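## Task

Scene 1: a sauce boat rests upright on the upturned open hand. Using only palm, fingers and thumb, rotate it so it ends upright with its spout pointing to the thumb side. It fails if the boat touches any other part (wrist, wrist camera or its post) or leaves the hand, or if the arm or wrist moves or the palm stops facing up. To finish, hold everything motionless with no hand motor overloaded or near overload (a motor dead from the start is exempt), then declare done. The hand is then flattened automatically: the boat must not drop as it opens and must still be upright with the spout toward the thumb.

## Robot and tools

Robot: one UR7e arm carrying a sixteen-motor right hand (index, middle, ring, thumb). In these scenes the arm must stay put; all work is done by the hand motors.

Frames. Poses, velocities and offsets use the arm's base frame (base root at about (0, 0, 0.071) m in the scene frame, almost level; scene +z is up). The hand point sits in front of the palm where a thumb-to-fingertip pinch would meet. Its own axes: +z runs along the straightened fingers toward the tips, +x runs across the palm away from the thumb, +y points out of the palm face (palm surface at y = -0.062 m). So the thumb side of the hand is -x in the hand point frame. A fixed mast at the wrist on the palm side (x 0.05 to 0.10, z -0.16 to -0.11, up to y = +0.06) and the wrist camera can be hit by the object; keep the object away from the wrist end.

execute_actions(actions, cameras). actions is a list of actions; each action is a list of up to 15 rows, each row applied for 1/30 s; if fewer than 15 rows, the last row is held for the remainder, so one action lasts 0.5 s. Each row has exactly 24 numbers in [-1, 1], in this order:
1-6: dx, dy, dz, rx, ry, rz. An offset of the hand point, not a pose, in base-frame axes, measured from the Hand target as it stood when that action began (every row of an action refers to that same start). Scale: 1.0 = 0.6 m or 180 degrees; rx, ry, rz form one rotation vector about the Hand target position. For these tasks send 0 for all six so the arm does not move.
7-22: the sixteen hand hinge goals, absolute (not offsets), each linearly mapped between the hinge's two stops. Order: index_abd, index_mcp, index_pip, index_dip, middle_abd, middle_mcp, middle_pip, middle_dip, ring_abd, ring_mcp, ring_pip, ring_dip, thumb_cmc, thumb_axl, thumb_mcp, thumb_ipl. Value giving a straight hinge: each _abd 0.00, each _mcp 0.75, each _pip 0.58, each _dip 0.70; thumb_cmc 0.71 (thumb flat alongside the palm), thumb_axl 0.68, thumb_mcp 0.23, thumb_ipl 0.17. Moving toward -1: _abd swings the finger sideways away from the thumb; _mcp, _pip, _dip curl the finger toward the palm (tips go toward +y); thumb_cmc swings the thumb from the palm's side to in front of it; thumb_axl rolls the thumb about its length; with thumb_axl straight, thumb_mcp and thumb_ipl bend the thumb toward +z, and with thumb_axl near -0.40 they bend it in the cmc swing direction.
23: current_limit, cap on every motor's current, -1 = 0 mA to +1 = 550 mA (floor 11 mA); also limits hinge speed; very low values may not lift a finger. Starts at +0.4.
24: speed, set-point rate (speed+1)/2 x 5.9 rad/s. Starts at -0.6.
Values persist once written, and 0 is a real command, so to keep the hand unchanged resend the last sixteen goals plus current_limit and speed. An empty actions list just returns state and images. cameras selects images: cam_head_left, cam_head_right, cam_wrist (896x504 each); omitted or ["all"] gives all, [] none.

move(target, speed, blend, stop_force, zero, blocking, cameras) drives the arm along a straight path to one 24-number row (or up to 15 rows), offsets from the Hand target; speed in m/s 0.002 to 0.5. Not needed here; using it breaks the keep-still rule. wait(seconds 0 to 10) lets time run holding the last command. stop brakes a running move. zoom_image(camera, region [x0,y0,x1,y1], at most 504x504 px) magnifies the latest image of that camera. zero_wrist_force resets the wrist sensor reference. read_manual gives licence text. finished_scene(scene) ends scene 1 or 2 irreversibly; calls later in the same reply apply to the next scene.

Results: hand point position (m) and quat_wxyz in base frame, velocities, Hand target (the base for future offsets), joint positions and torques, wrist force/torque, and per-motor hand_goal, hand_measured (same -1..1 scale), hand_current_ma (positive pushes toward -1) and hand_state: moving, goal (within 0.02 of goal), blocked (stopped away from goal, still pushing) or overload (shut down). A motor at or above 495 mA builds a timer; after 5 s it shuts off for 10 s and then returns to its last goal. A finger presses only while its goal lies past the object surface; the further past, the harder, up to the cap. Before finishing, bring goals close to measured so currents are low.

Avoid: any arm motion or palm tilt, letting the object roll off, flicking it, or letting it reach the wrist, mast or camera. Arm faults (joint torque, roughly 150 N contact force, motor heat) halt the arm and the hand ignores new numbers meanwhile. After a HAND FAULT line, further robot calls in that reply are skipped. Thinking time lets the scene run on.

Each tool is called after "Emit:" by a JSON object that holds its "op" and its "data", one argument or row to a line.

## Session

I'll start by looking at the current state.

Emit:
{"op": "execute_actions", "data": {
  "actions": []
}}

Scene clock: 0.00 s.
end_effector_position=(+0.6053, +0.0938, +0.3942) hand_goal=(+0.000, +0.754, +0.576, +0.696, +0.000, +0.754, +0.576, +0.696, +0.000, +0.754, +0.576, +0.696, -0.104, +0.540, +0.162, +0.106) hand_measured=(+0.000, +0.766, +0.576, +0.696, +0.000, +0.768, +0.578, +0.696, +0.000, +0.762, +0.576, +0.696, -0.088, +0.542, +0.164, +0.108) hand_current_ma=(+0, +53, +4, +0, +0, +65, +5, +0, +0, +41, +4, +0, +73, +15, +8, +9) hand_state=(goal, goal, goal, goal, goal, goal, goal, goal, goal, goal, goal, goal, goal, goal, goal, goal) hand_current_limit=0.40 hand_speed=-0.60 end_effector_quat_wxyz=(+0.481, +0.455, +0.552, +0.508)
Joint positions: [-0.14 -1.176 2.233 -4.176 -1.307 -0.074]
Joint velocities: within noise
Joint torques (N m): no reading
Motor temperatures (°C): [36 35 27 37 33 36]
Wrist force (N): no reading
Wrist torque (N m): no reading
Wrist force, peak (N): no reading
Hand target: +0.6053, +0.0938, +0.3942; +0.481, +0.455, +0.552, +0.508

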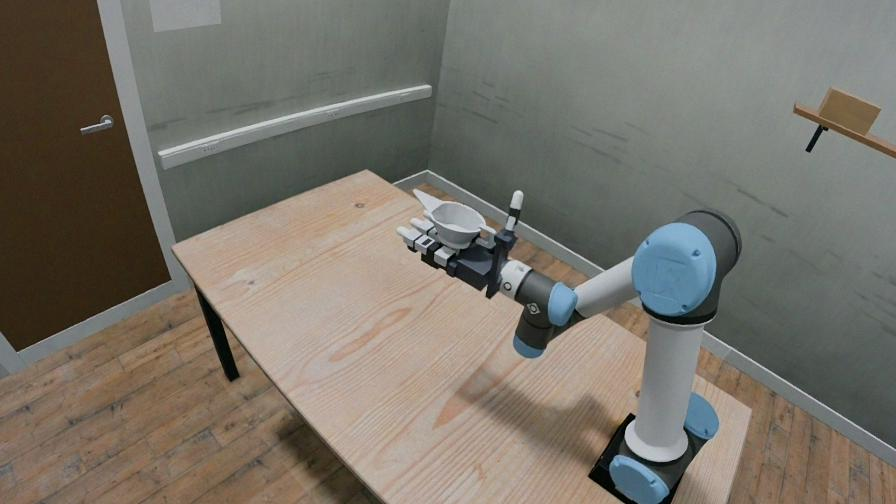

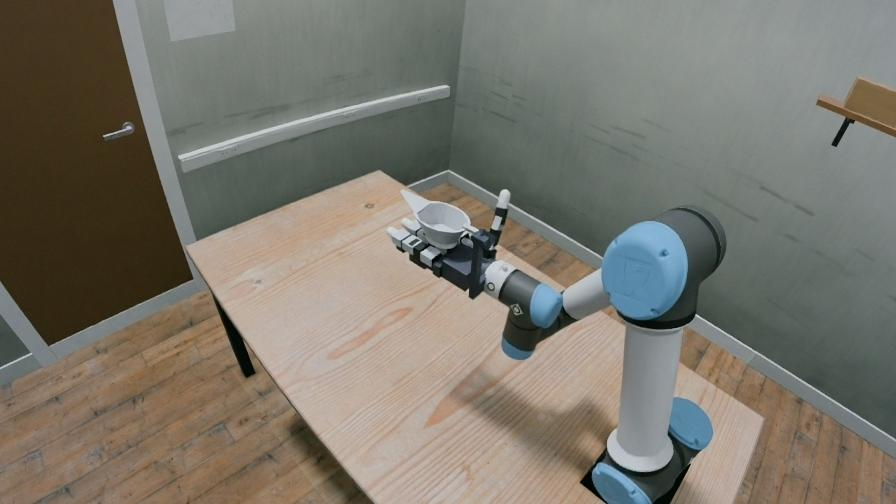

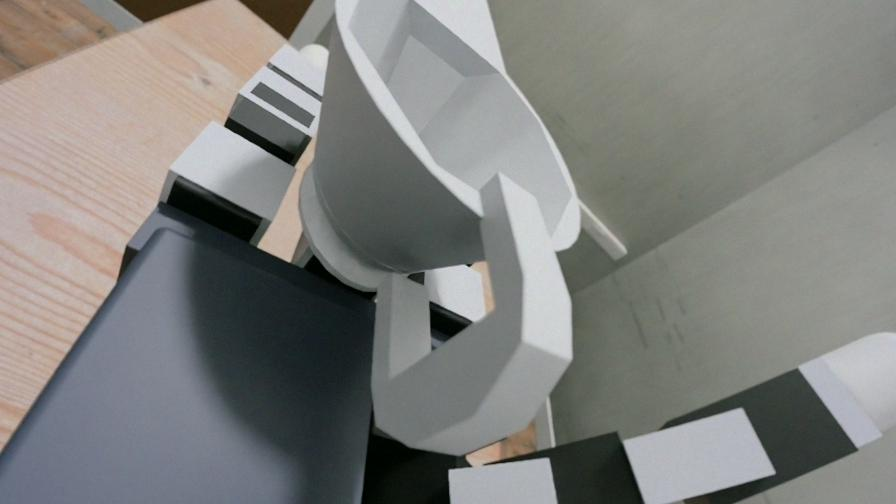

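Emit:
{"op": "zoom_image", "data": {
  "camera": "cam_head_left",
  "region": [370, 160, 570, 320]
}}

Emit:
{"op": "zoom_image", "data": {
  "camera": "cam_head_right",
  "region": [360, 160, 560, 320]
}}

Emit:
{"op": "zoom_image", "data": {
  "camera": "cam_wrist",
  "region": [150, 0, 654, 504]
}}

Scaled by 2.520 from the camera's 896x504 image, which has a finer 1280x720 frame.

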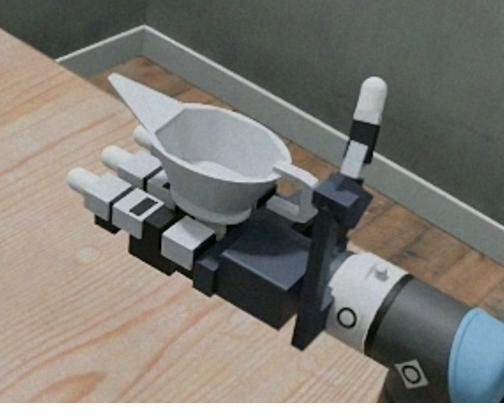

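Scaled by 2.520 from the camera's 896x504 image, which has a finer 1280x720 frame.

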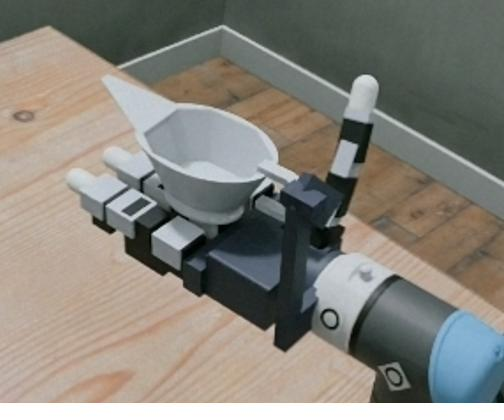

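Scaled by 1.000.

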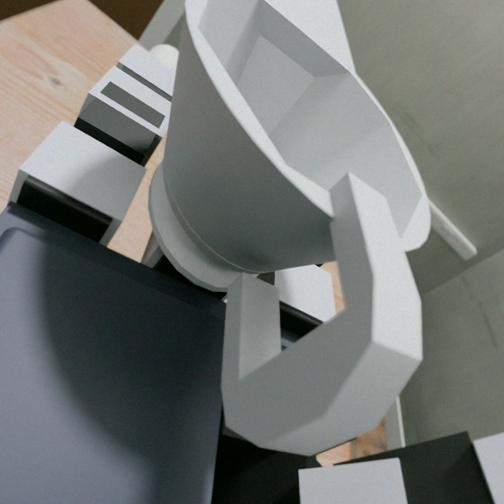

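Emit:
{"op": "zoom_image", "data": {
  "camera": "cam_wrist",
  "region": [100, 100, 352, 352]
}}

Emit:
{"op": "zoom_image", "data": {
  "camera": "cam_wrist",
  "region": [300, 200, 604, 504]
}}

Emit:
{"op": "zoom_image", "data": {
  "camera": "cam_head_left",
  "region": [390, 180, 530, 300]
}}

Emit:
{"op": "zoom_image", "data": {
  "camera": "cam_head_right",
  "region": [380, 180, 520, 300]
}}

Scaled by 2.000 from the camera's 896x504 image, which has a finer 1280x720 frame.

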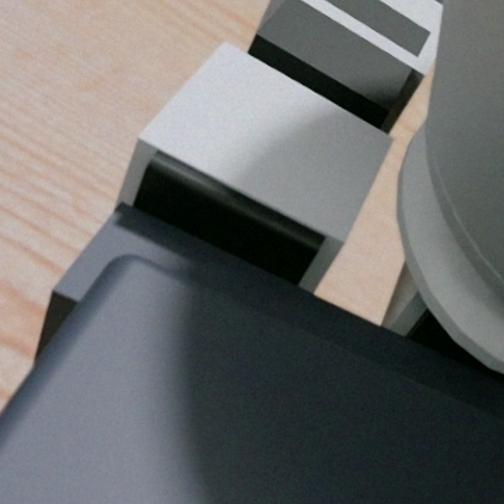

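Scaled by 1.658 from the camera's 896x504 image, which has a finer 1280x720 frame.

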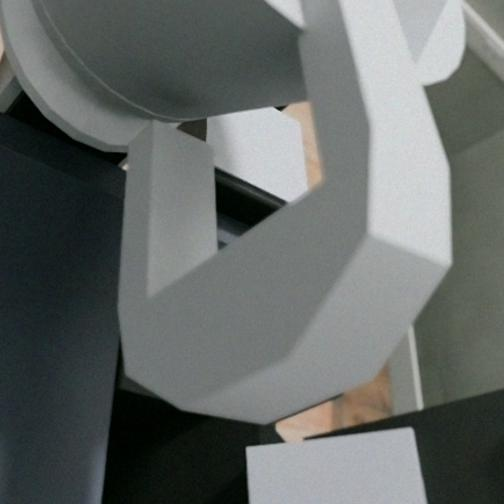

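Scaled by 3.600 from the camera's 896x504 image, which has a finer 1280x720 frame.

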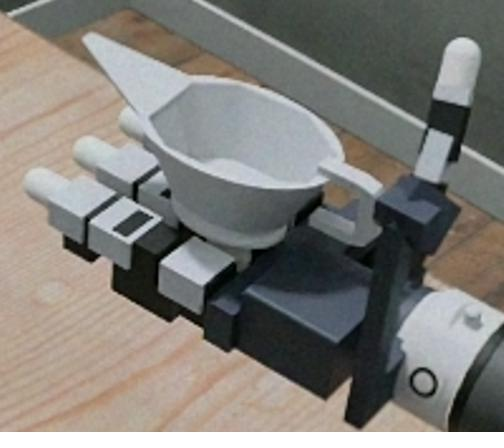

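Scaled by 3.600 from the camera's 896x504 image, which has a finer 1280x720 frame.

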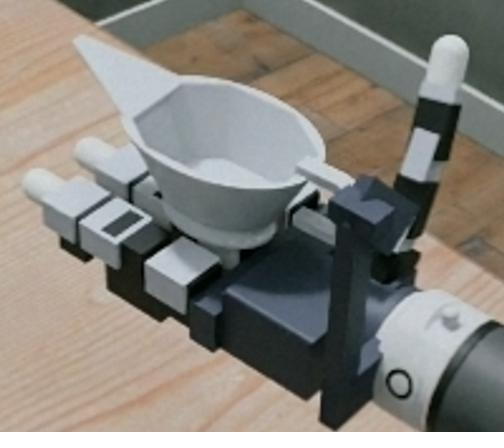

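Emit:
{"op": "execute_actions", "data": {
  "actions": [
    [[0,0,0,0,0,0,0,0.754,0.576,0.696,0,0.754,0.576,0.696,0,0.754,0.576,0.696,0.829,-0.257,0.162,0.106,0.4,-0.6]],
    [[0,0,0,0,0,0,0,0.754,0.576,0.696,0,0.754,0.576,0.696,0,0.754,0.576,0.696,0.829,-0.257,0.162,0.106,0.4,-0.6]]
  ],
  "cameras": ["cam_wrist"]
}}

Scene clock: 77.27 s.
end_effector_position=(+0.6053, +0.0938, +0.3942) hand_goal=(+0.000, +0.754, +0.576, +0.696, +0.000, +0.754, +0.576, +0.696, +0.000, +0.754, +0.576, +0.696, +0.830, -0.256, +0.162, +0.106) hand_measured=(+0.000, +0.766, +0.576, +0.696, +0.000, +0.768, +0.578, +0.696, +0.000, +0.762, +0.576, +0.696, +0.842, -0.254, +0.166, +0.108) hand_current_ma=(+0, +53, +4, +0, +0, +65, +5, +0, +0, +41, +4, +0, +50, +14, +21, +9) hand_state=(goal, goal, goal, goal, goal, goal, goal, goal, goal, goal, goal, goal, goal, goal, goal, goal) hand_current_limit=0.40 hand_speed=-0.60 end_effector_quat_wxyz=(+0.481, +0.455, +0.552, +0.508)
Joint positions: [-0.14 -1.176 2.233 -4.176 -1.307 -0.074]
Joint velocities: within noise
Joint torques (N m): [9.57 -19.17 -4.18 -3.88 -1.64 -1.3]
Motor temperatures (°C): [35 34 27 37 33 36]
Wrist force (N): [0.0 -0.2 -0.2]
Wrist torque (N m): [-0.02 0.01 0.03]
Wrist force, peak (N): [-0.3 -0.1 -0.5]
Hand target: +0.6053, +0.0938, +0.3942; +0.481, +0.455, +0.552, +0.508
Off the commanded pose: 0.000 m, 0 deg.
camera_calibration:
cam_wrist: T_world_to_cam=[[0.095161, -0.717672, 0.689849, -0.230569], [-0.651044, -0.569108, -0.502253, 0.603325], [0.753051, -0.401327, -0.521393, -0.0878025], [0, 0, 0, 1]] pos_world=[0.480852, 0.142647, 0.4163]
Images, in order (width x height): cam_wrist 896x504.

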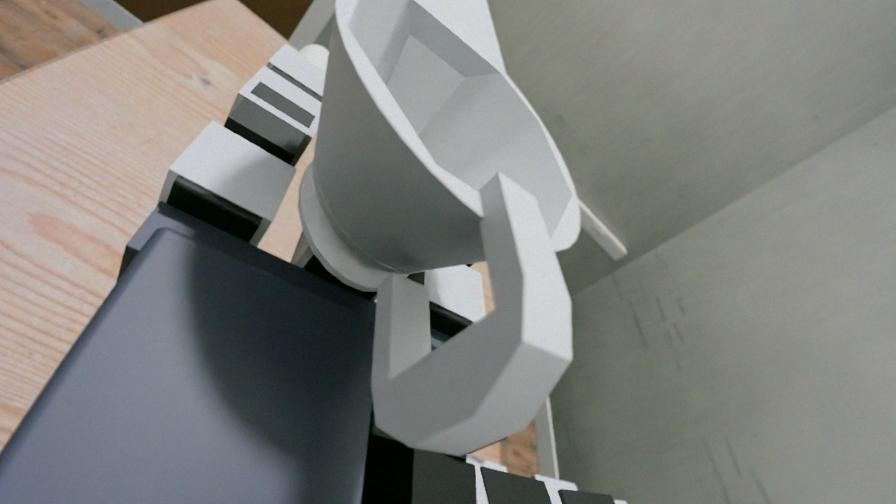

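Emit:
{"op": "execute_actions", "data": {
  "actions": [
    [[0,0,0,0,0,0,0,0.754,0.576,0.696,0,0.754,0.576,0.696,0,0.754,0.576,0.696,0.829,-0.257,-0.449,-0.589,0.4,-0.6]],
    [[0,0,0,0,0,0,0,0.754,0.576,0.696,0,0.754,0.576,0.696,0,0.754,0.576,0.696,0.829,-0.257,-0.449,-0.589,0.4,-0.6]]
  ],
  "cameras": ["cam_wrist", "cam_head_left"]
}}

Emit:
{"op": "zoom_image", "data": {
  "camera": "cam_head_left",
  "region": [390, 180, 530, 300]
}}

Scene clock: 87.07 s.
end_effector_position=(+0.6053, +0.0938, +0.3942) hand_goal=(+0.000, +0.754, +0.576, +0.696, +0.000, +0.754, +0.576, +0.696, +0.000, +0.754, +0.576, +0.696, +0.830, -0.256, -0.448, -0.588) hand_measured=(+0.000, +0.766, +0.576, +0.696, +0.000, +0.768, +0.578, +0.696, +0.000, +0.762, +0.576, +0.696, +0.842, -0.254, -0.444, -0.586) hand_current_ma=(+0, +53, +4, +0, +0, +65, +5, +0, +0, +41, +4, +0, +55, +14, +25, +6) hand_state=(goal, goal, goal, goal, goal, goal, goal, goal, goal, goal, goal, goal, goal, goal, goal, goal) hand_current_limit=0.40 hand_speed=-0.60 end_effector_quat_wxyz=(+0.481, +0.455, +0.552, +0.508)
Joint positions: [-0.14 -1.176 2.233 -4.176 -1.307 -0.074]
Joint velocities: within noise
Joint torques (N m): [8.66 -19.9 -4.41 -3.76 -1.59 -1.08]
Motor temperatures (°C): [35 34 27 37 33 36]
Wrist force (N): [-0.1 -0.1 -0.3]
Wrist torque (N m): [0.01 0.02 -0.01]
Wrist force, peak (N): [-0.3 -0.1 -0.4]
Hand target: +0.6053, +0.0938, +0.3942; +0.481, +0.455, +0.552, +0.508
Off the commanded pose: 0.000 m, 0 deg.
camera_calibration:
cam_wrist: T_world_to_cam=[[0.0951606, -0.717672, 0.689849, -0.230568], [-0.651044, -0.569108, -0.502253, 0.603325], [0.753051, -0.401327, -0.521392, -0.0878025], [0, 0, 0, 1]] pos_world=[0.480852, 0.142647, 0.4163]
Images, in order (width x height): cam_head_left 896x504, cam_wrist 896x504.

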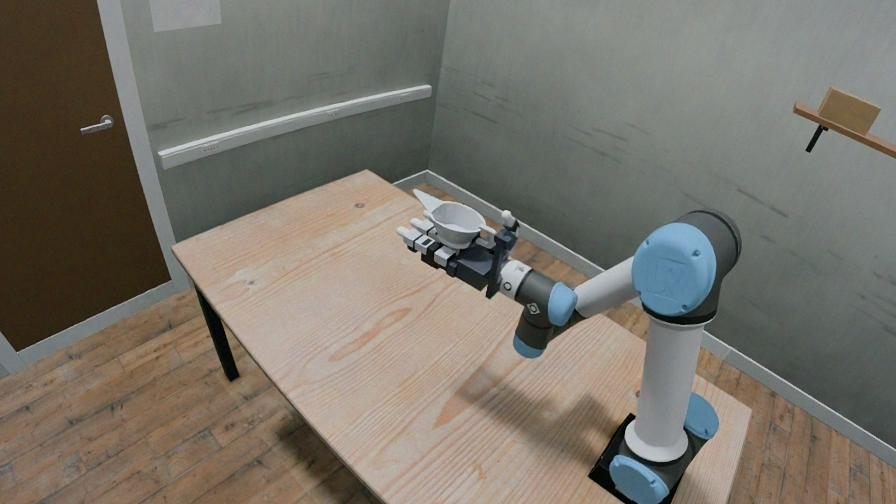

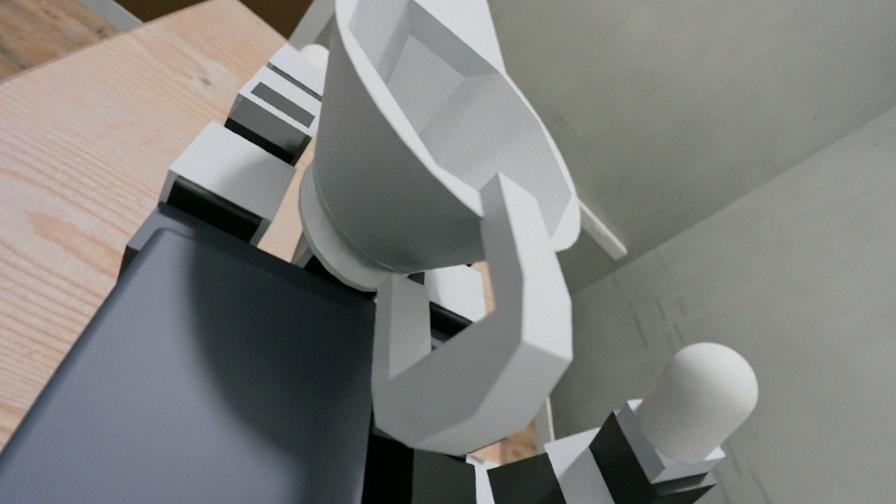

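Scaled by 3.600 from the camera's 896x504 image, which has a finer 1280x720 frame.

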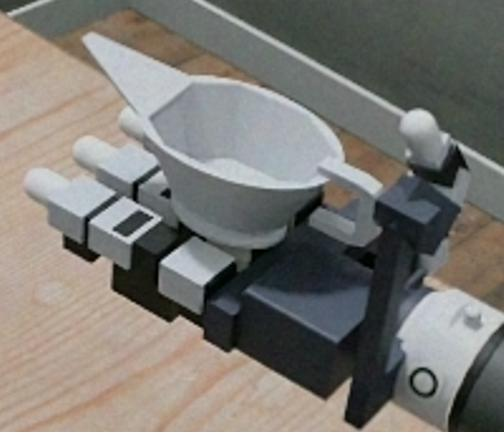

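Emit:
{"op": "execute_actions", "data": {
  "actions": [
    [[0,0,0,0,0,0,0,0.754,0.576,0.696,0,0.754,0.576,0.696,0,0.754,0.576,0.696,0.829,-0.257,-0.618,-0.870,0.4,-0.6]],
    [[0,0,0,0,0,0,0,0.754,0.576,0.696,0,0.754,0.576,0.696,0,0.754,0.576,0.696,0.829,-0.257,-0.618,-0.870,0.4,-0.6]]
  ],
  "cameras": ["cam_wrist", "cam_head_left"]
}}

Emit:
{"op": "zoom_image", "data": {
  "camera": "cam_head_left",
  "region": [390, 180, 530, 300]
}}

Scene clock: 105.77 s.
end_effector_position=(+0.6053, +0.0938, +0.3942) hand_goal=(+0.000, +0.754, +0.576, +0.696, +0.000, +0.754, +0.576, +0.696, +0.000, +0.754, +0.576, +0.696, +0.830, -0.256, -0.618, -0.870) hand_measured=(+0.000, +0.766, +0.576, +0.696, +0.000, +0.768, +0.578, +0.696, +0.000, +0.762, +0.576, +0.696, +0.842, -0.254, -0.616, -0.870) hand_current_ma=(+0, +53, +4, +0, +0, +65, +5, +0, +0, +41, +4, +0, +54, +14, +9, +2) hand_state=(goal, goal, goal, goal, goal, goal, goal, goal, goal, goal, goal, goal, goal, goal, goal, goal) hand_current_limit=0.40 hand_speed=-0.60 end_effector_quat_wxyz=(+0.481, +0.455, +0.552, +0.508)
Joint positions: [-0.14 -1.176 2.233 -4.176 -1.307 -0.074]
Joint velocities: within noise
Joint torques (N m): [8.09 -20.24 -5.96 -3.61 -1.68 -0.99]
Motor temperatures (°C): [35 34 27 37 33 36]
Wrist force (N): [0.1 0.0 -0.2]
Wrist torque (N m): [0.02 -0.01 0.00]
Wrist force, peak (N): [0.0 0.1 -0.5]
Hand target: +0.6053, +0.0938, +0.3942; +0.481, +0.455, +0.552, +0.508
Off the commanded pose: 0.000 m, 0 deg.
camera_calibration:
cam_wrist: T_world_to_cam=[[0.0951609, -0.717672, 0.689849, -0.230569], [-0.651044, -0.569108, -0.502253, 0.603325], [0.753051, -0.401327, -0.521393, -0.0878025], [0, 0, 0, 1]] pos_world=[0.480852, 0.142647, 0.4163]
Images, in order (width x height): cam_head_left 896x504, cam_wrist 896x504.

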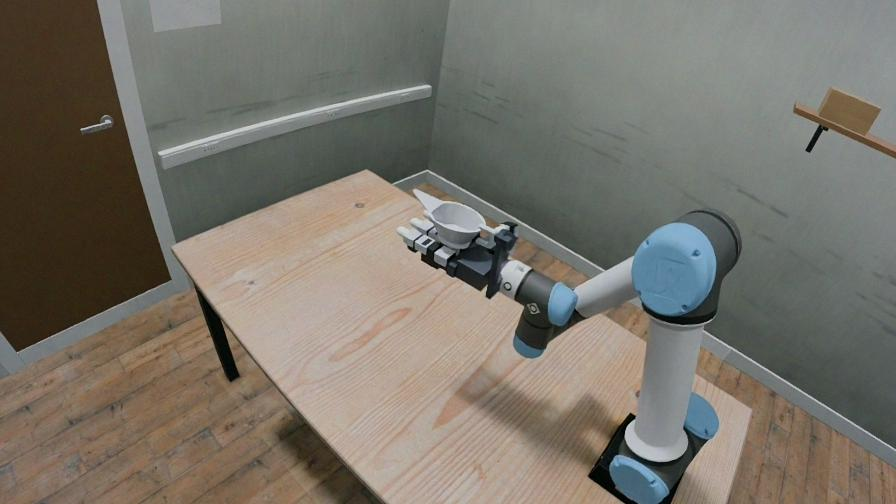

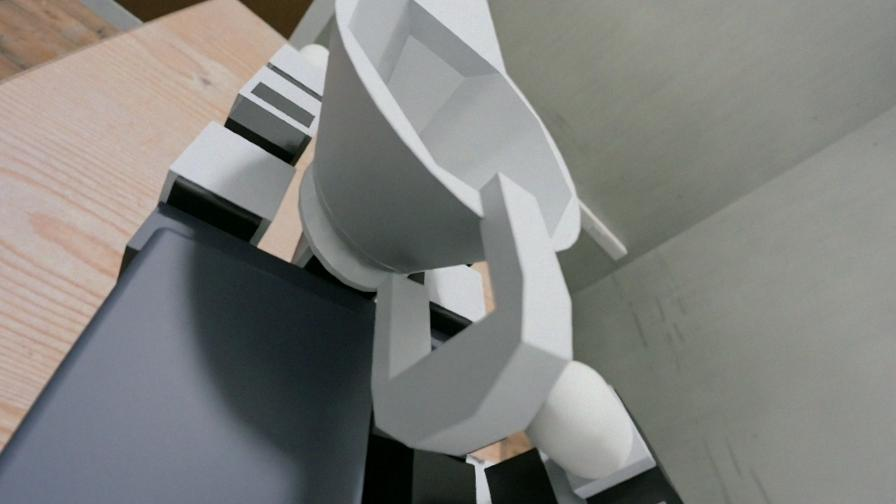

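Scaled by 3.600 from the camera's 896x504 image, which has a finer 1280x720 frame.

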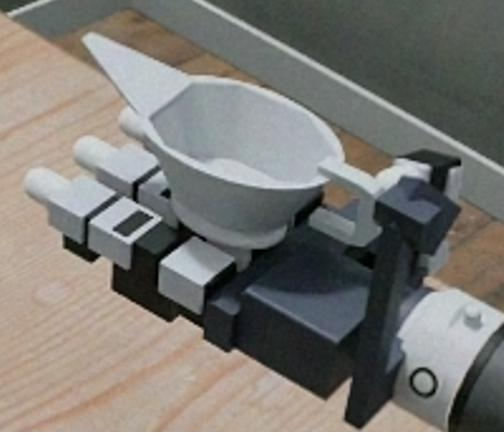

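Emit:
{"op": "execute_actions", "data": {
  "actions": [
    [[0,0,0,0,0,0,0,0.754,0.576,0.696,0,0.754,0.576,0.696,0,0.754,0.576,0.696,0.557,-0.257,-0.618,-0.827,-0.2,-0.9]],
    [[0,0,0,0,0,0,0,0.754,0.576,0.696,0,0.754,0.576,0.696,0,0.754,0.576,0.696,0.557,-0.257,-0.618,-0.827,-0.2,-0.9]]
  ],
  "cameras": ["cam_wrist"]
}}

Scene clock: 120.07 s.
end_effector_position=(+0.6053, +0.0938, +0.3942) hand_goal=(+0.000, +0.754, +0.576, +0.696, +0.000, +0.754, +0.576, +0.696, +0.000, +0.754, +0.576, +0.696, +0.558, -0.256, -0.618, -0.826) hand_measured=(+0.000, +0.766, +0.576, +0.696, +0.000, +0.768, +0.578, +0.696, +0.000, +0.762, +0.576, +0.696, +0.568, -0.254, -0.618, -0.830) hand_current_ma=(+0, +53, +4, +0, +0, +65, +5, +0, +0, +41, +4, +0, +50, +14, +3, -24) hand_state=(goal, goal, goal, goal, goal, goal, goal, goal, goal, goal, goal, goal, goal, goal, goal, goal) hand_current_limit=-0.20 hand_speed=-0.90 end_effector_quat_wxyz=(+0.481, +0.455, +0.552, +0.508)
Joint positions: [-0.14 -1.176 2.233 -4.176 -1.307 -0.074]
Joint velocities: within noise
Joint torques (N m): [8.43 -19.94 -4.98 -3.45 -1.38 -1.14]
Motor temperatures (°C): [35 34 27 37 33 36]
Wrist force (N): [0.0 0.0 -0.2]
Wrist torque (N m): [0.01 0.00 -0.02]
Wrist force, peak (N): [0.1 0.0 -0.5]
Hand target: +0.6053, +0.0938, +0.3942; +0.481, +0.455, +0.552, +0.508
Off the commanded pose: 0.000 m, 0 deg.
camera_calibration:
cam_wrist: T_world_to_cam=[[0.0951609, -0.717672, 0.689849, -0.230569], [-0.651044, -0.569108, -0.502253, 0.603325], [0.753051, -0.401327, -0.521393, -0.0878025], [0, 0, 0, 1]] pos_world=[0.480852, 0.142647, 0.416299]
Images, in order (width x height): cam_wrist 896x504.

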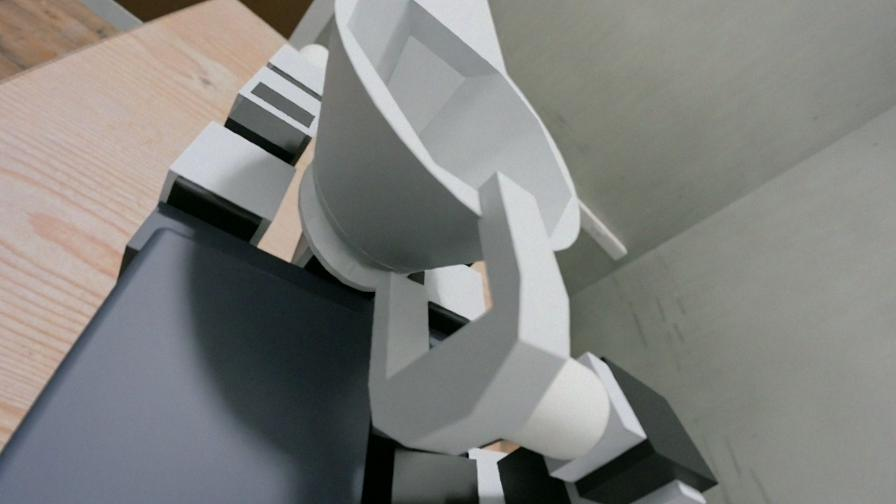

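Emit:
{"op": "execute_actions", "data": {
  "actions": [
    [[0,0,0,0,0,0,0,0.754,0.576,0.696,0,0.754,0.576,0.696,0,0.754,0.576,0.696,0.386,-0.281,-0.590,-0.789,-0.2,-0.9]],
    [[0,0,0,0,0,0,0,0.754,0.576,0.696,0,0.754,0.576,0.696,0,0.754,0.576,0.696,0.386,-0.281,-0.590,-0.789,-0.2,-0.9]],
    [[0,0,0,0,0,0,0,0.754,0.576,0.696,0,0.754,0.576,0.696,0,0.754,0.576,0.696,0.214,-0.299,-0.562,-0.751,-0.2,-0.9]],
    [[0,0,0,0,0,0,0,0.754,0.576,0.696,0,0.754,0.576,0.696,0,0.754,0.576,0.696,0.214,-0.299,-0.562,-0.751,-0.2,-0.9]]
  ],
  "cameras": ["cam_wrist"]
}}

Scene clock: 129.77 s.
end_effector_position=(+0.6053, +0.0938, +0.3942) hand_goal=(+0.000, +0.754, +0.576, +0.696, +0.000, +0.754, +0.576, +0.696, +0.000, +0.754, +0.576, +0.696, +0.214, -0.298, -0.562, -0.750) hand_measured=(+0.000, +0.766, +0.576, +0.696, +0.000, +0.768, +0.578, +0.696, +0.000, +0.762, +0.576, +0.696, +0.220, -0.294, -0.568, -0.754) hand_current_ma=(+0, +53, +4, +0, +0, +65, +5, +0, +0, +41, +4, +0, +25, +18, -29, -23) hand_state=(goal, goal, goal, goal, goal, goal, goal, goal, goal, goal, goal, goal, goal, goal, goal, goal) hand_current_limit=-0.20 hand_speed=-0.90 end_effector_quat_wxyz=(+0.481, +0.455, +0.552, +0.508)
Joint positions: [-0.14 -1.176 2.233 -4.176 -1.307 -0.074]
Joint velocities: within noise
Joint torques (N m): [7.98 -20.67 -5 -3.21 -1.38 -1.09]
Motor temperatures (°C): [35 34 27 37 33 36]
Wrist force (N): [-0.1 0.0 -0.1]
Wrist torque (N m): [0.00 0.01 -0.04]
Wrist force, peak (N): [-0.2 -0.2 -0.5]
Hand target: +0.6053, +0.0938, +0.3942; +0.481, +0.455, +0.552, +0.508
Off the commanded pose: 0.000 m, 0 deg.
camera_calibration:
cam_wrist: T_world_to_cam=[[0.0951609, -0.717672, 0.689849, -0.230569], [-0.651044, -0.569108, -0.502253, 0.603325], [0.753051, -0.401327, -0.521393, -0.0878025], [0, 0, 0, 1]] pos_world=[0.480852, 0.142647, 0.4163]
Images, in order (width x height): cam_wrist 896x504.

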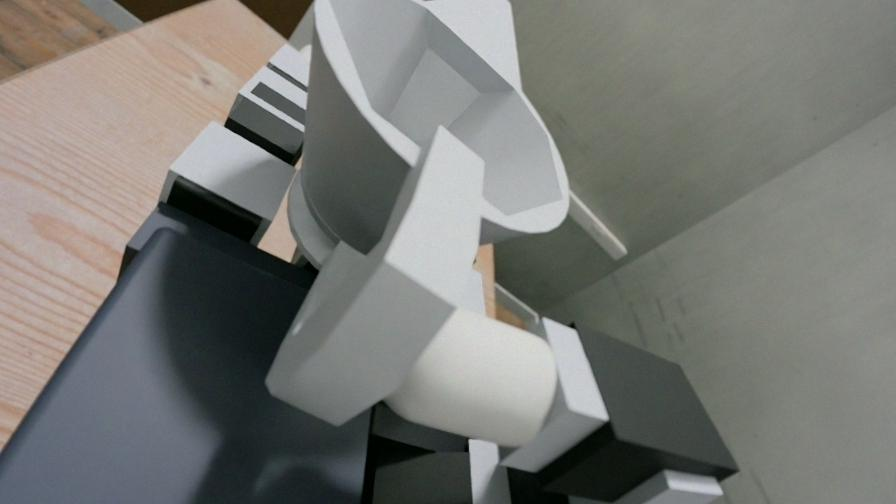

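Emit:
{"op": "execute_actions", "data": {
  "actions": [
    [[0,0,0,0,0,0,0,0.754,0.576,0.696,0,0.754,0.576,0.696,0,0.754,0.576,0.696,0.036,-0.293,-0.506,-0.703,-0.2,-0.9]],
    [[0,0,0,0,0,0,0,0.754,0.576,0.696,0,0.754,0.576,0.696,0,0.754,0.576,0.696,0.036,-0.293,-0.506,-0.703,-0.2,-0.9]],
    [[0,0,0,0,0,0,0,0.754,0.576,0.696,0,0.754,0.576,0.696,0,0.754,0.576,0.696,-0.143,-0.281,-0.449,-0.654,-0.2,-0.9]],
    [[0,0,0,0,0,0,0,0.754,0.576,0.696,0,0.754,0.576,0.696,0,0.754,0.576,0.696,-0.143,-0.281,-0.449,-0.654,-0.2,-0.9]]
  ],
  "cameras": ["cam_wrist", "cam_head_left"]
}}

Emit:
{"op": "zoom_image", "data": {
  "camera": "cam_head_left",
  "region": [390, 180, 530, 300]
}}

Scene clock: 139.73 s.
end_effector_position=(+0.6053, +0.0938, +0.3942) hand_goal=(+0.000, +0.754, +0.576, +0.696, +0.000, +0.754, +0.576, +0.696, +0.000, +0.754, +0.576, +0.696, -0.142, -0.280, -0.448, -0.654) hand_measured=(+0.000, +0.766, +0.576, +0.696, +0.000, +0.768, +0.578, +0.696, +0.000, +0.762, +0.576, +0.696, -0.140, -0.282, -0.456, -0.658) hand_current_ma=(+0, +53, +4, +0, +0, +65, +5, +0, +0, +41, +4, +0, +5, -8, -43, -25) hand_state=(goal, goal, goal, goal, goal, goal, goal, goal, goal, goal, goal, goal, goal, goal, goal, goal) hand_current_limit=-0.20 hand_speed=-0.90 end_effector_quat_wxyz=(+0.481, +0.455, +0.552, +0.508)
Joint positions: [-0.14 -1.176 2.233 -4.176 -1.307 -0.074]
Joint velocities: within noise
Joint torques (N m): [8.78 -20.38 -4.86 -3.5 -1.49 -1]
Motor temperatures (°C): [35 34 27 37 33 36]
Wrist force (N): [0.1 -0.1 -0.2]
Wrist torque (N m): [0.00 -0.01 -0.05]
Wrist force, peak (N): [0.0 -0.1 -0.5]
Hand target: +0.6053, +0.0938, +0.3942; +0.481, +0.455, +0.552, +0.508
Off the commanded pose: 0.000 m, 0 deg.
camera_calibration:
cam_wrist: T_world_to_cam=[[0.0951609, -0.717672, 0.689849, -0.230569], [-0.651044, -0.569108, -0.502253, 0.603325], [0.753051, -0.401327, -0.521393, -0.0878025], [0, 0, 0, 1]] pos_world=[0.480852, 0.142647, 0.4163]
Images, in order (width x height): cam_head_left 896x504, cam_wrist 896x504.

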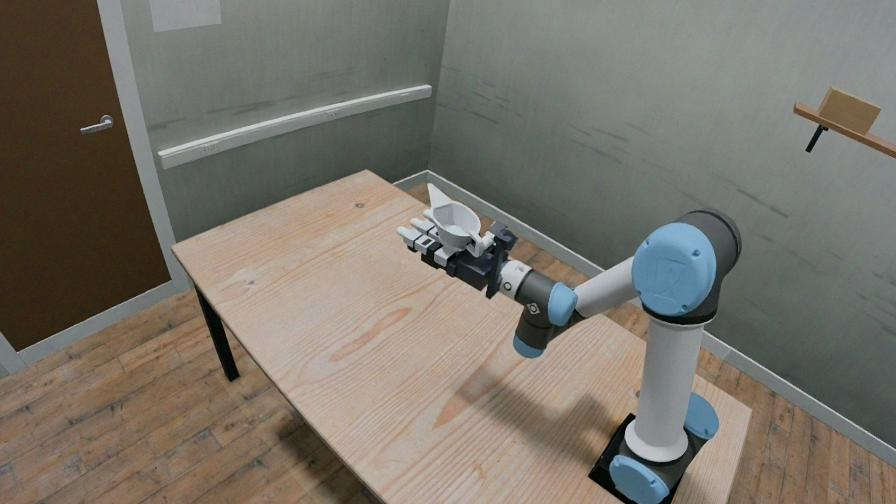

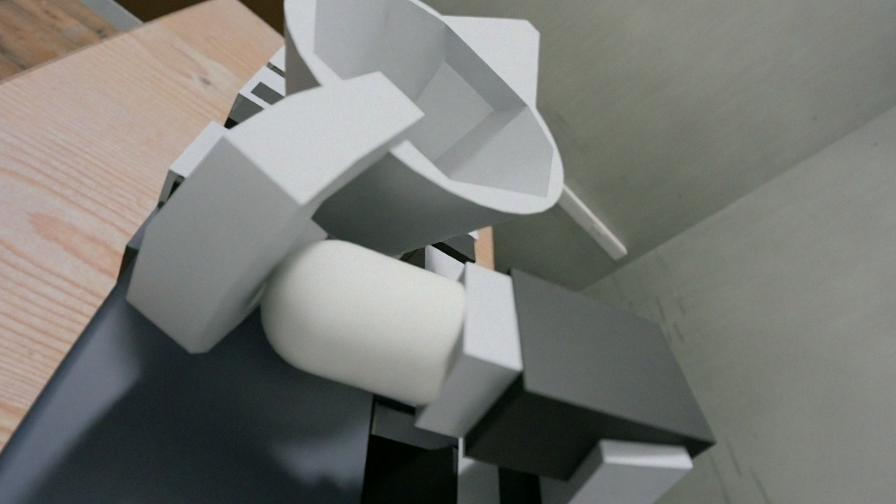

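Scaled by 3.600 from the camera's 896x504 image, which has a finer 1280x720 frame.

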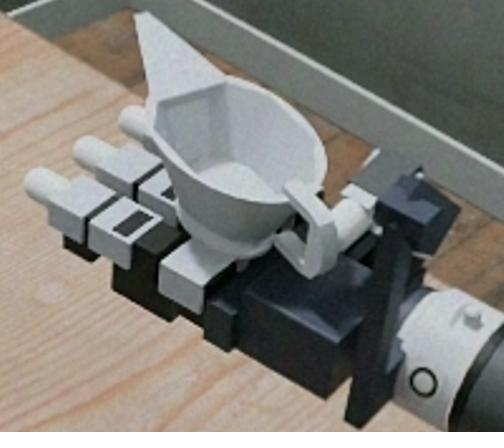

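Emit:
{"op": "execute_actions", "data": {
  "actions": [],
  "cameras": ["cam_head_right", "cam_head_left", "cam_wrist"]
}}

Emit:
{"op": "zoom_image", "data": {
  "camera": "cam_head_right",
  "region": [380, 170, 480, 270]
}}

Emit:
{"op": "zoom_image", "data": {
  "camera": "cam_head_left",
  "region": [390, 170, 490, 270]
}}

Scene clock: 160.97 s.
end_effector_position=(+0.6053, +0.0938, +0.3942) hand_goal=(+0.000, +0.754, +0.576, +0.696, +0.000, +0.754, +0.576, +0.696, +0.000, +0.754, +0.576, +0.696, -0.142, -0.280, -0.448, -0.654) hand_measured=(+0.000, +0.766, +0.576, +0.696, +0.000, +0.768, +0.578, +0.696, +0.000, +0.762, +0.576, +0.696, -0.140, -0.282, -0.456, -0.658) hand_current_ma=(+0, +53, +4, +0, +0, +65, +5, +0, +0, +41, +4, +0, +5, -8, -43, -25) hand_state=(goal, goal, goal, goal, goal, goal, goal, goal, goal, goal, goal, goal, goal, goal, goal, goal) hand_current_limit=-0.20 hand_speed=-0.90 end_effector_quat_wxyz=(+0.481, +0.455, +0.552, +0.508)
Joint positions: [-0.14 -1.176 2.233 -4.176 -1.307 -0.074]
Joint velocities: within noise
Joint torques (N m): [8.69 -21.16 -6.21 -3.05 -1.35 -1.12]
Motor temperatures (°C): [35 34 27 37 33 36]
Wrist force (N): [0.1 0.0 -0.3]
Wrist torque (N m): [0.02 -0.01 -0.04]
Wrist force, peak (N): [-0.2 0.0 -0.5]
Hand target: +0.6053, +0.0938, +0.3942; +0.481, +0.455, +0.552, +0.508
Off the commanded pose: 0.000 m, 0 deg.
camera_calibration:
cam_wrist: T_world_to_cam=[[0.0951607, -0.717672, 0.689849, -0.230568], [-0.651044, -0.569108, -0.502253, 0.603325], [0.753051, -0.401327, -0.521393, -0.0878025], [0, 0, 0, 1]] pos_world=[0.480852, 0.142647, 0.416299]

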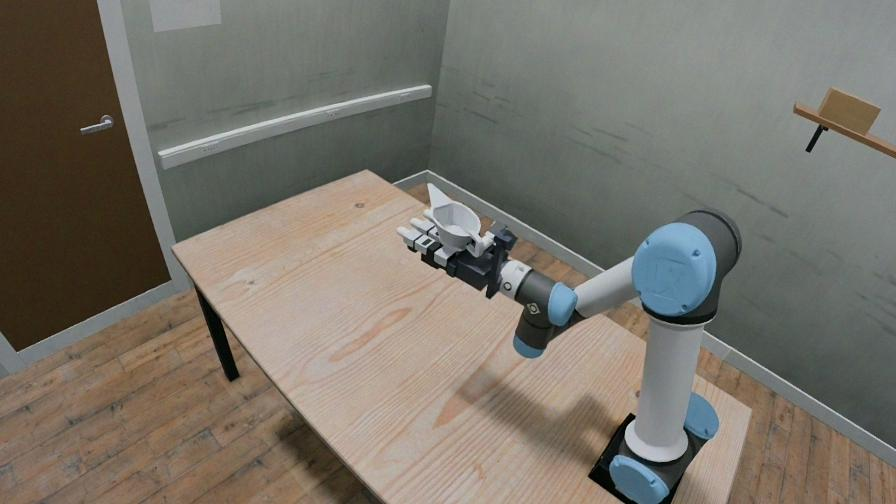

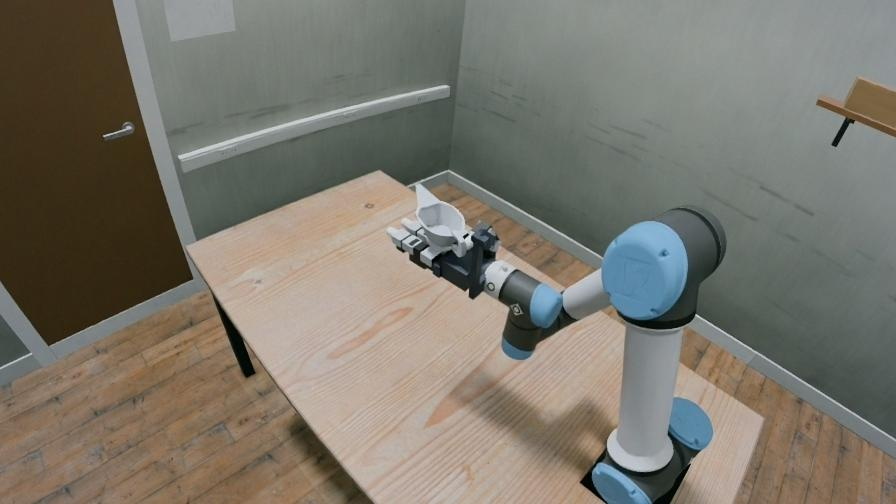

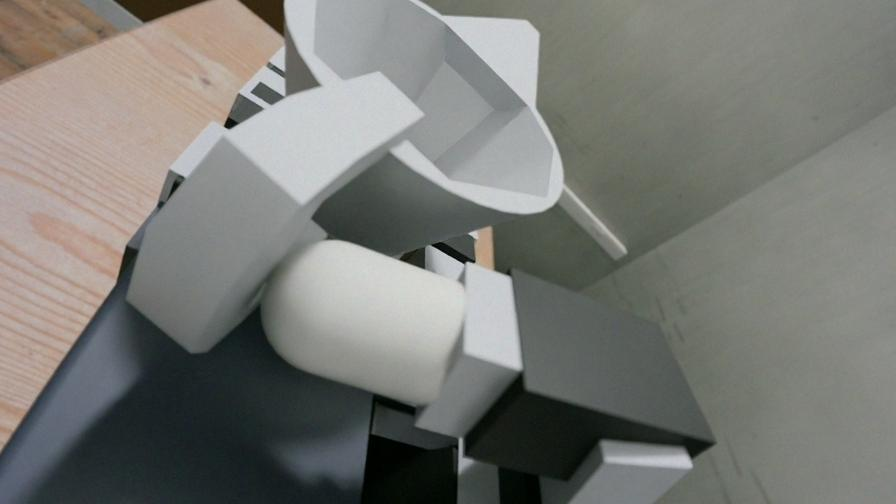

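Scaled by 5.040 from the camera's 896x504 image, which has a finer 1280x720 frame.

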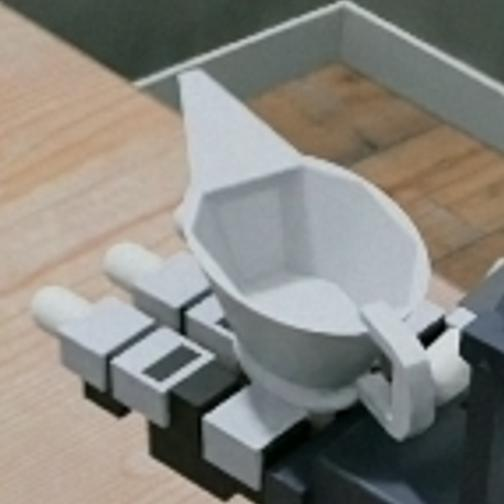

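Scaled by 5.040 from the camera's 896x504 image, which has a finer 1280x720 frame.

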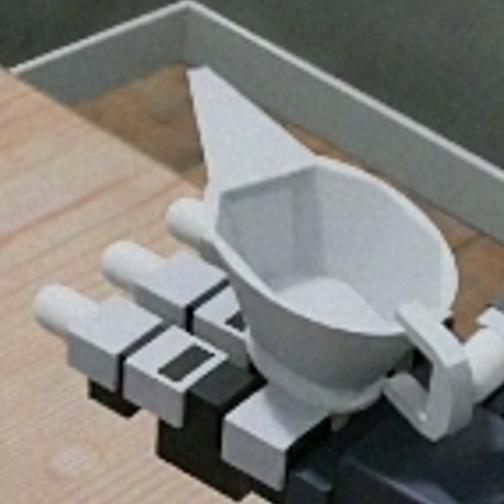

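Emit:
{"op": "execute_actions", "data": {
  "actions": []
}}

Scene clock: 179.37 s.
end_effector_position=(+0.6053, +0.0938, +0.3942) hand_goal=(+0.000, +0.754, +0.576, +0.696, +0.000, +0.754, +0.576, +0.696, +0.000, +0.754, +0.576, +0.696, -0.142, -0.280, -0.448, -0.654) hand_measured=(+0.000, +0.766, +0.576, +0.696, +0.000, +0.768, +0.578, +0.696, +0.000, +0.762, +0.576, +0.696, -0.140, -0.282, -0.456, -0.658) hand_current_ma=(+0, +53, +4, +0, +0, +65, +5, +0, +0, +41, +4, +0, +5, -8, -43, -25) hand_state=(goal, goal, goal, goal, goal, goal, goal, goal, goal, goal, goal, goal, goal, goal, goal, goal) hand_current_limit=-0.20 hand_speed=-0.90 end_effector_quat_wxyz=(+0.481, +0.455, +0.552, +0.508)
Joint positions: [-0.14 -1.176 2.233 -4.176 -1.307 -0.074]
Joint velocities: within noise
Joint torques (N m): [8.17 -20.59 -6.28 -2.9 -1.2 -1.07]
Motor temperatures (°C): [35 34 27 37 33 36]
Wrist force (N): [-0.2 -0.1 -0.2]
Wrist torque (N m): [-0.01 0.03 -0.07]
Wrist force, peak (N): [-0.2 -0.1 -0.5]
Hand target: +0.6053, +0.0938, +0.3942; +0.481, +0.455, +0.552, +0.508
Off the commanded pose: 0.000 m, 0 deg.
camera_calibration:
cam_wrist: T_world_to_cam=[[0.0951609, -0.717672, 0.689849, -0.230569], [-0.651044, -0.569108, -0.502253, 0.603325], [0.753051, -0.401327, -0.521393, -0.0878025], [0, 0, 0, 1]] pos_world=[0.480852, 0.142647, 0.416299]

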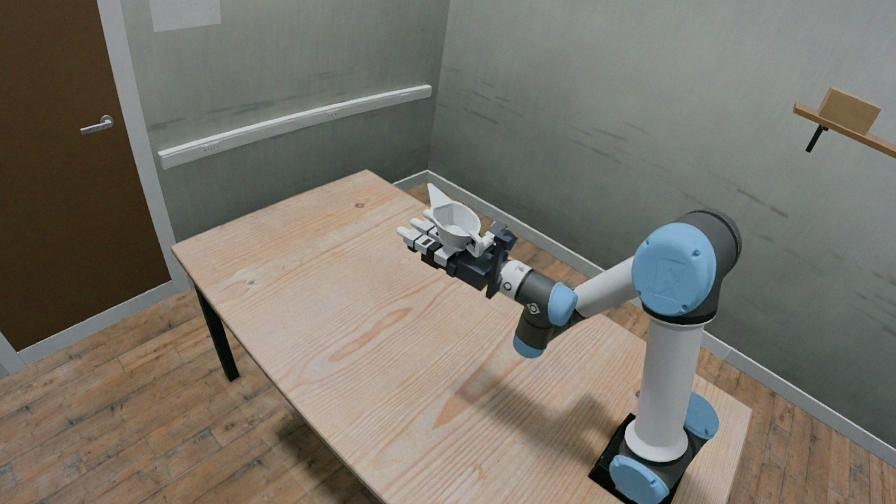

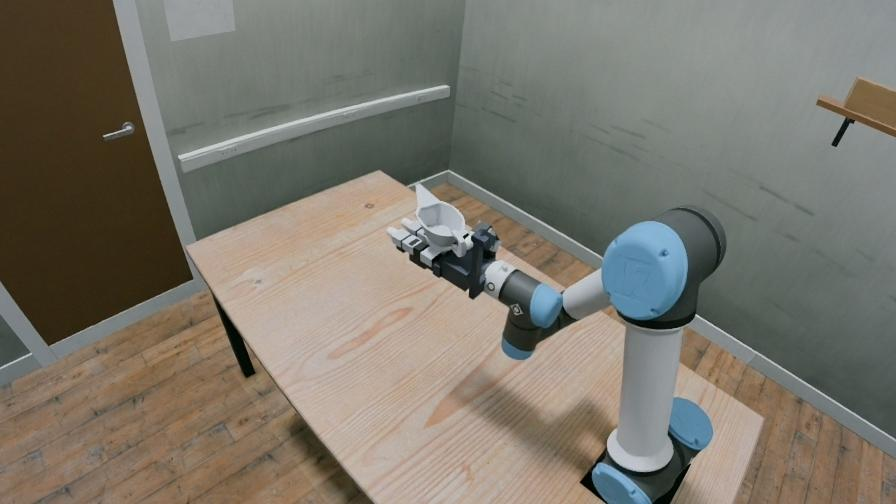

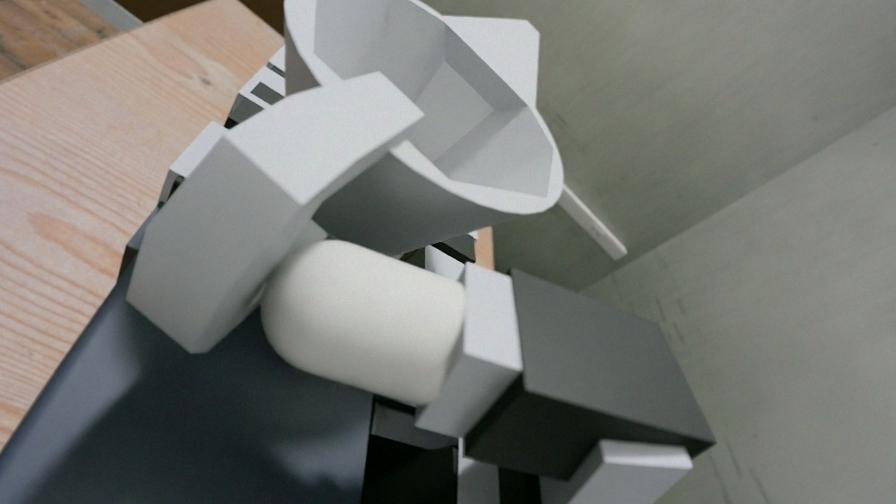

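Emit:
{"op": "zoom_image", "data": {
  "camera": "cam_head_left",
  "region": [390, 170, 530, 300]
}}

Emit:
{"op": "zoom_image", "data": {
  "camera": "cam_head_right",
  "region": [375, 170, 515, 300]
}}

Scaled by 3.600 from the camera's 896x504 image, which has a finer 1280x720 frame.

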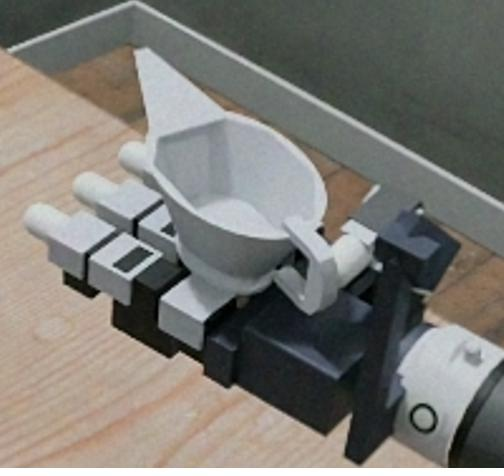

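Scaled by 3.600 from the camera's 896x504 image, which has a finer 1280x720 frame.

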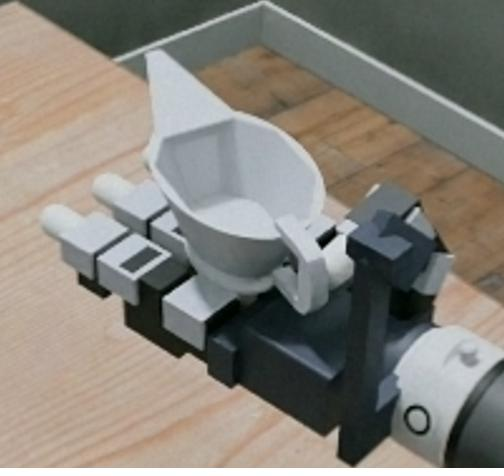

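Emit:
{"op": "zoom_image", "data": {
  "camera": "cam_head_left",
  "region": [425, 215, 495, 265]
}}

Emit:
{"op": "zoom_image", "data": {
  "camera": "cam_wrist",
  "region": [120, 160, 520, 440]
}}

Scaled by 7.200 from the camera's 896x504 image, which has a finer 1280x720 frame.

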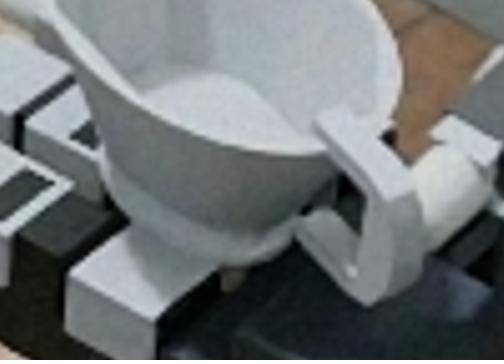

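Scaled by 1.260 from the camera's 896x504 image, which has a finer 1280x720 frame.

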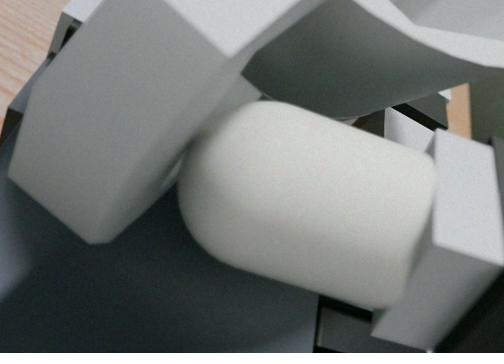

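Emit:
{"op": "zoom_image", "data": {
  "camera": "cam_head_left",
  "region": [432, 232, 472, 262]
}}

Emit:
{"op": "zoom_image", "data": {
  "camera": "cam_head_right",
  "region": [412, 222, 462, 262]
}}

Emit:
{"op": "zoom_image", "data": {
  "camera": "cam_wrist",
  "region": [240, 180, 520, 340]
}}

Scaled by 12.600 from the camera's 896x504 image, which has a finer 1280x720 frame.

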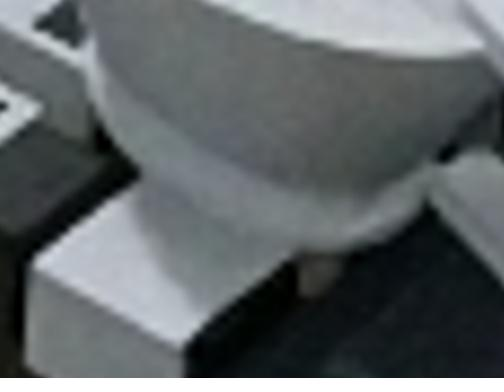

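Scaled by 10.080 from the camera's 896x504 image, which has a finer 1280x720 frame.

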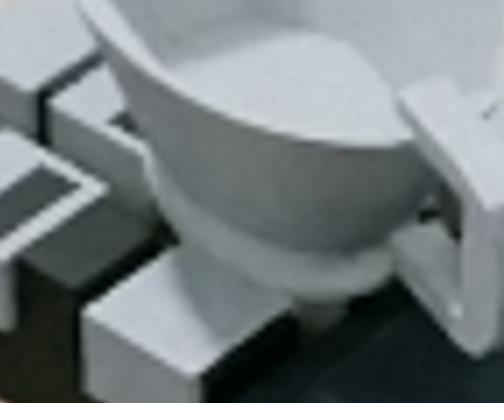

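Scaled by 1.800 from the camera's 896x504 image, which has a finer 1280x720 frame.

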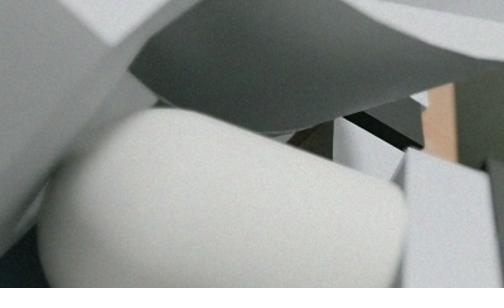

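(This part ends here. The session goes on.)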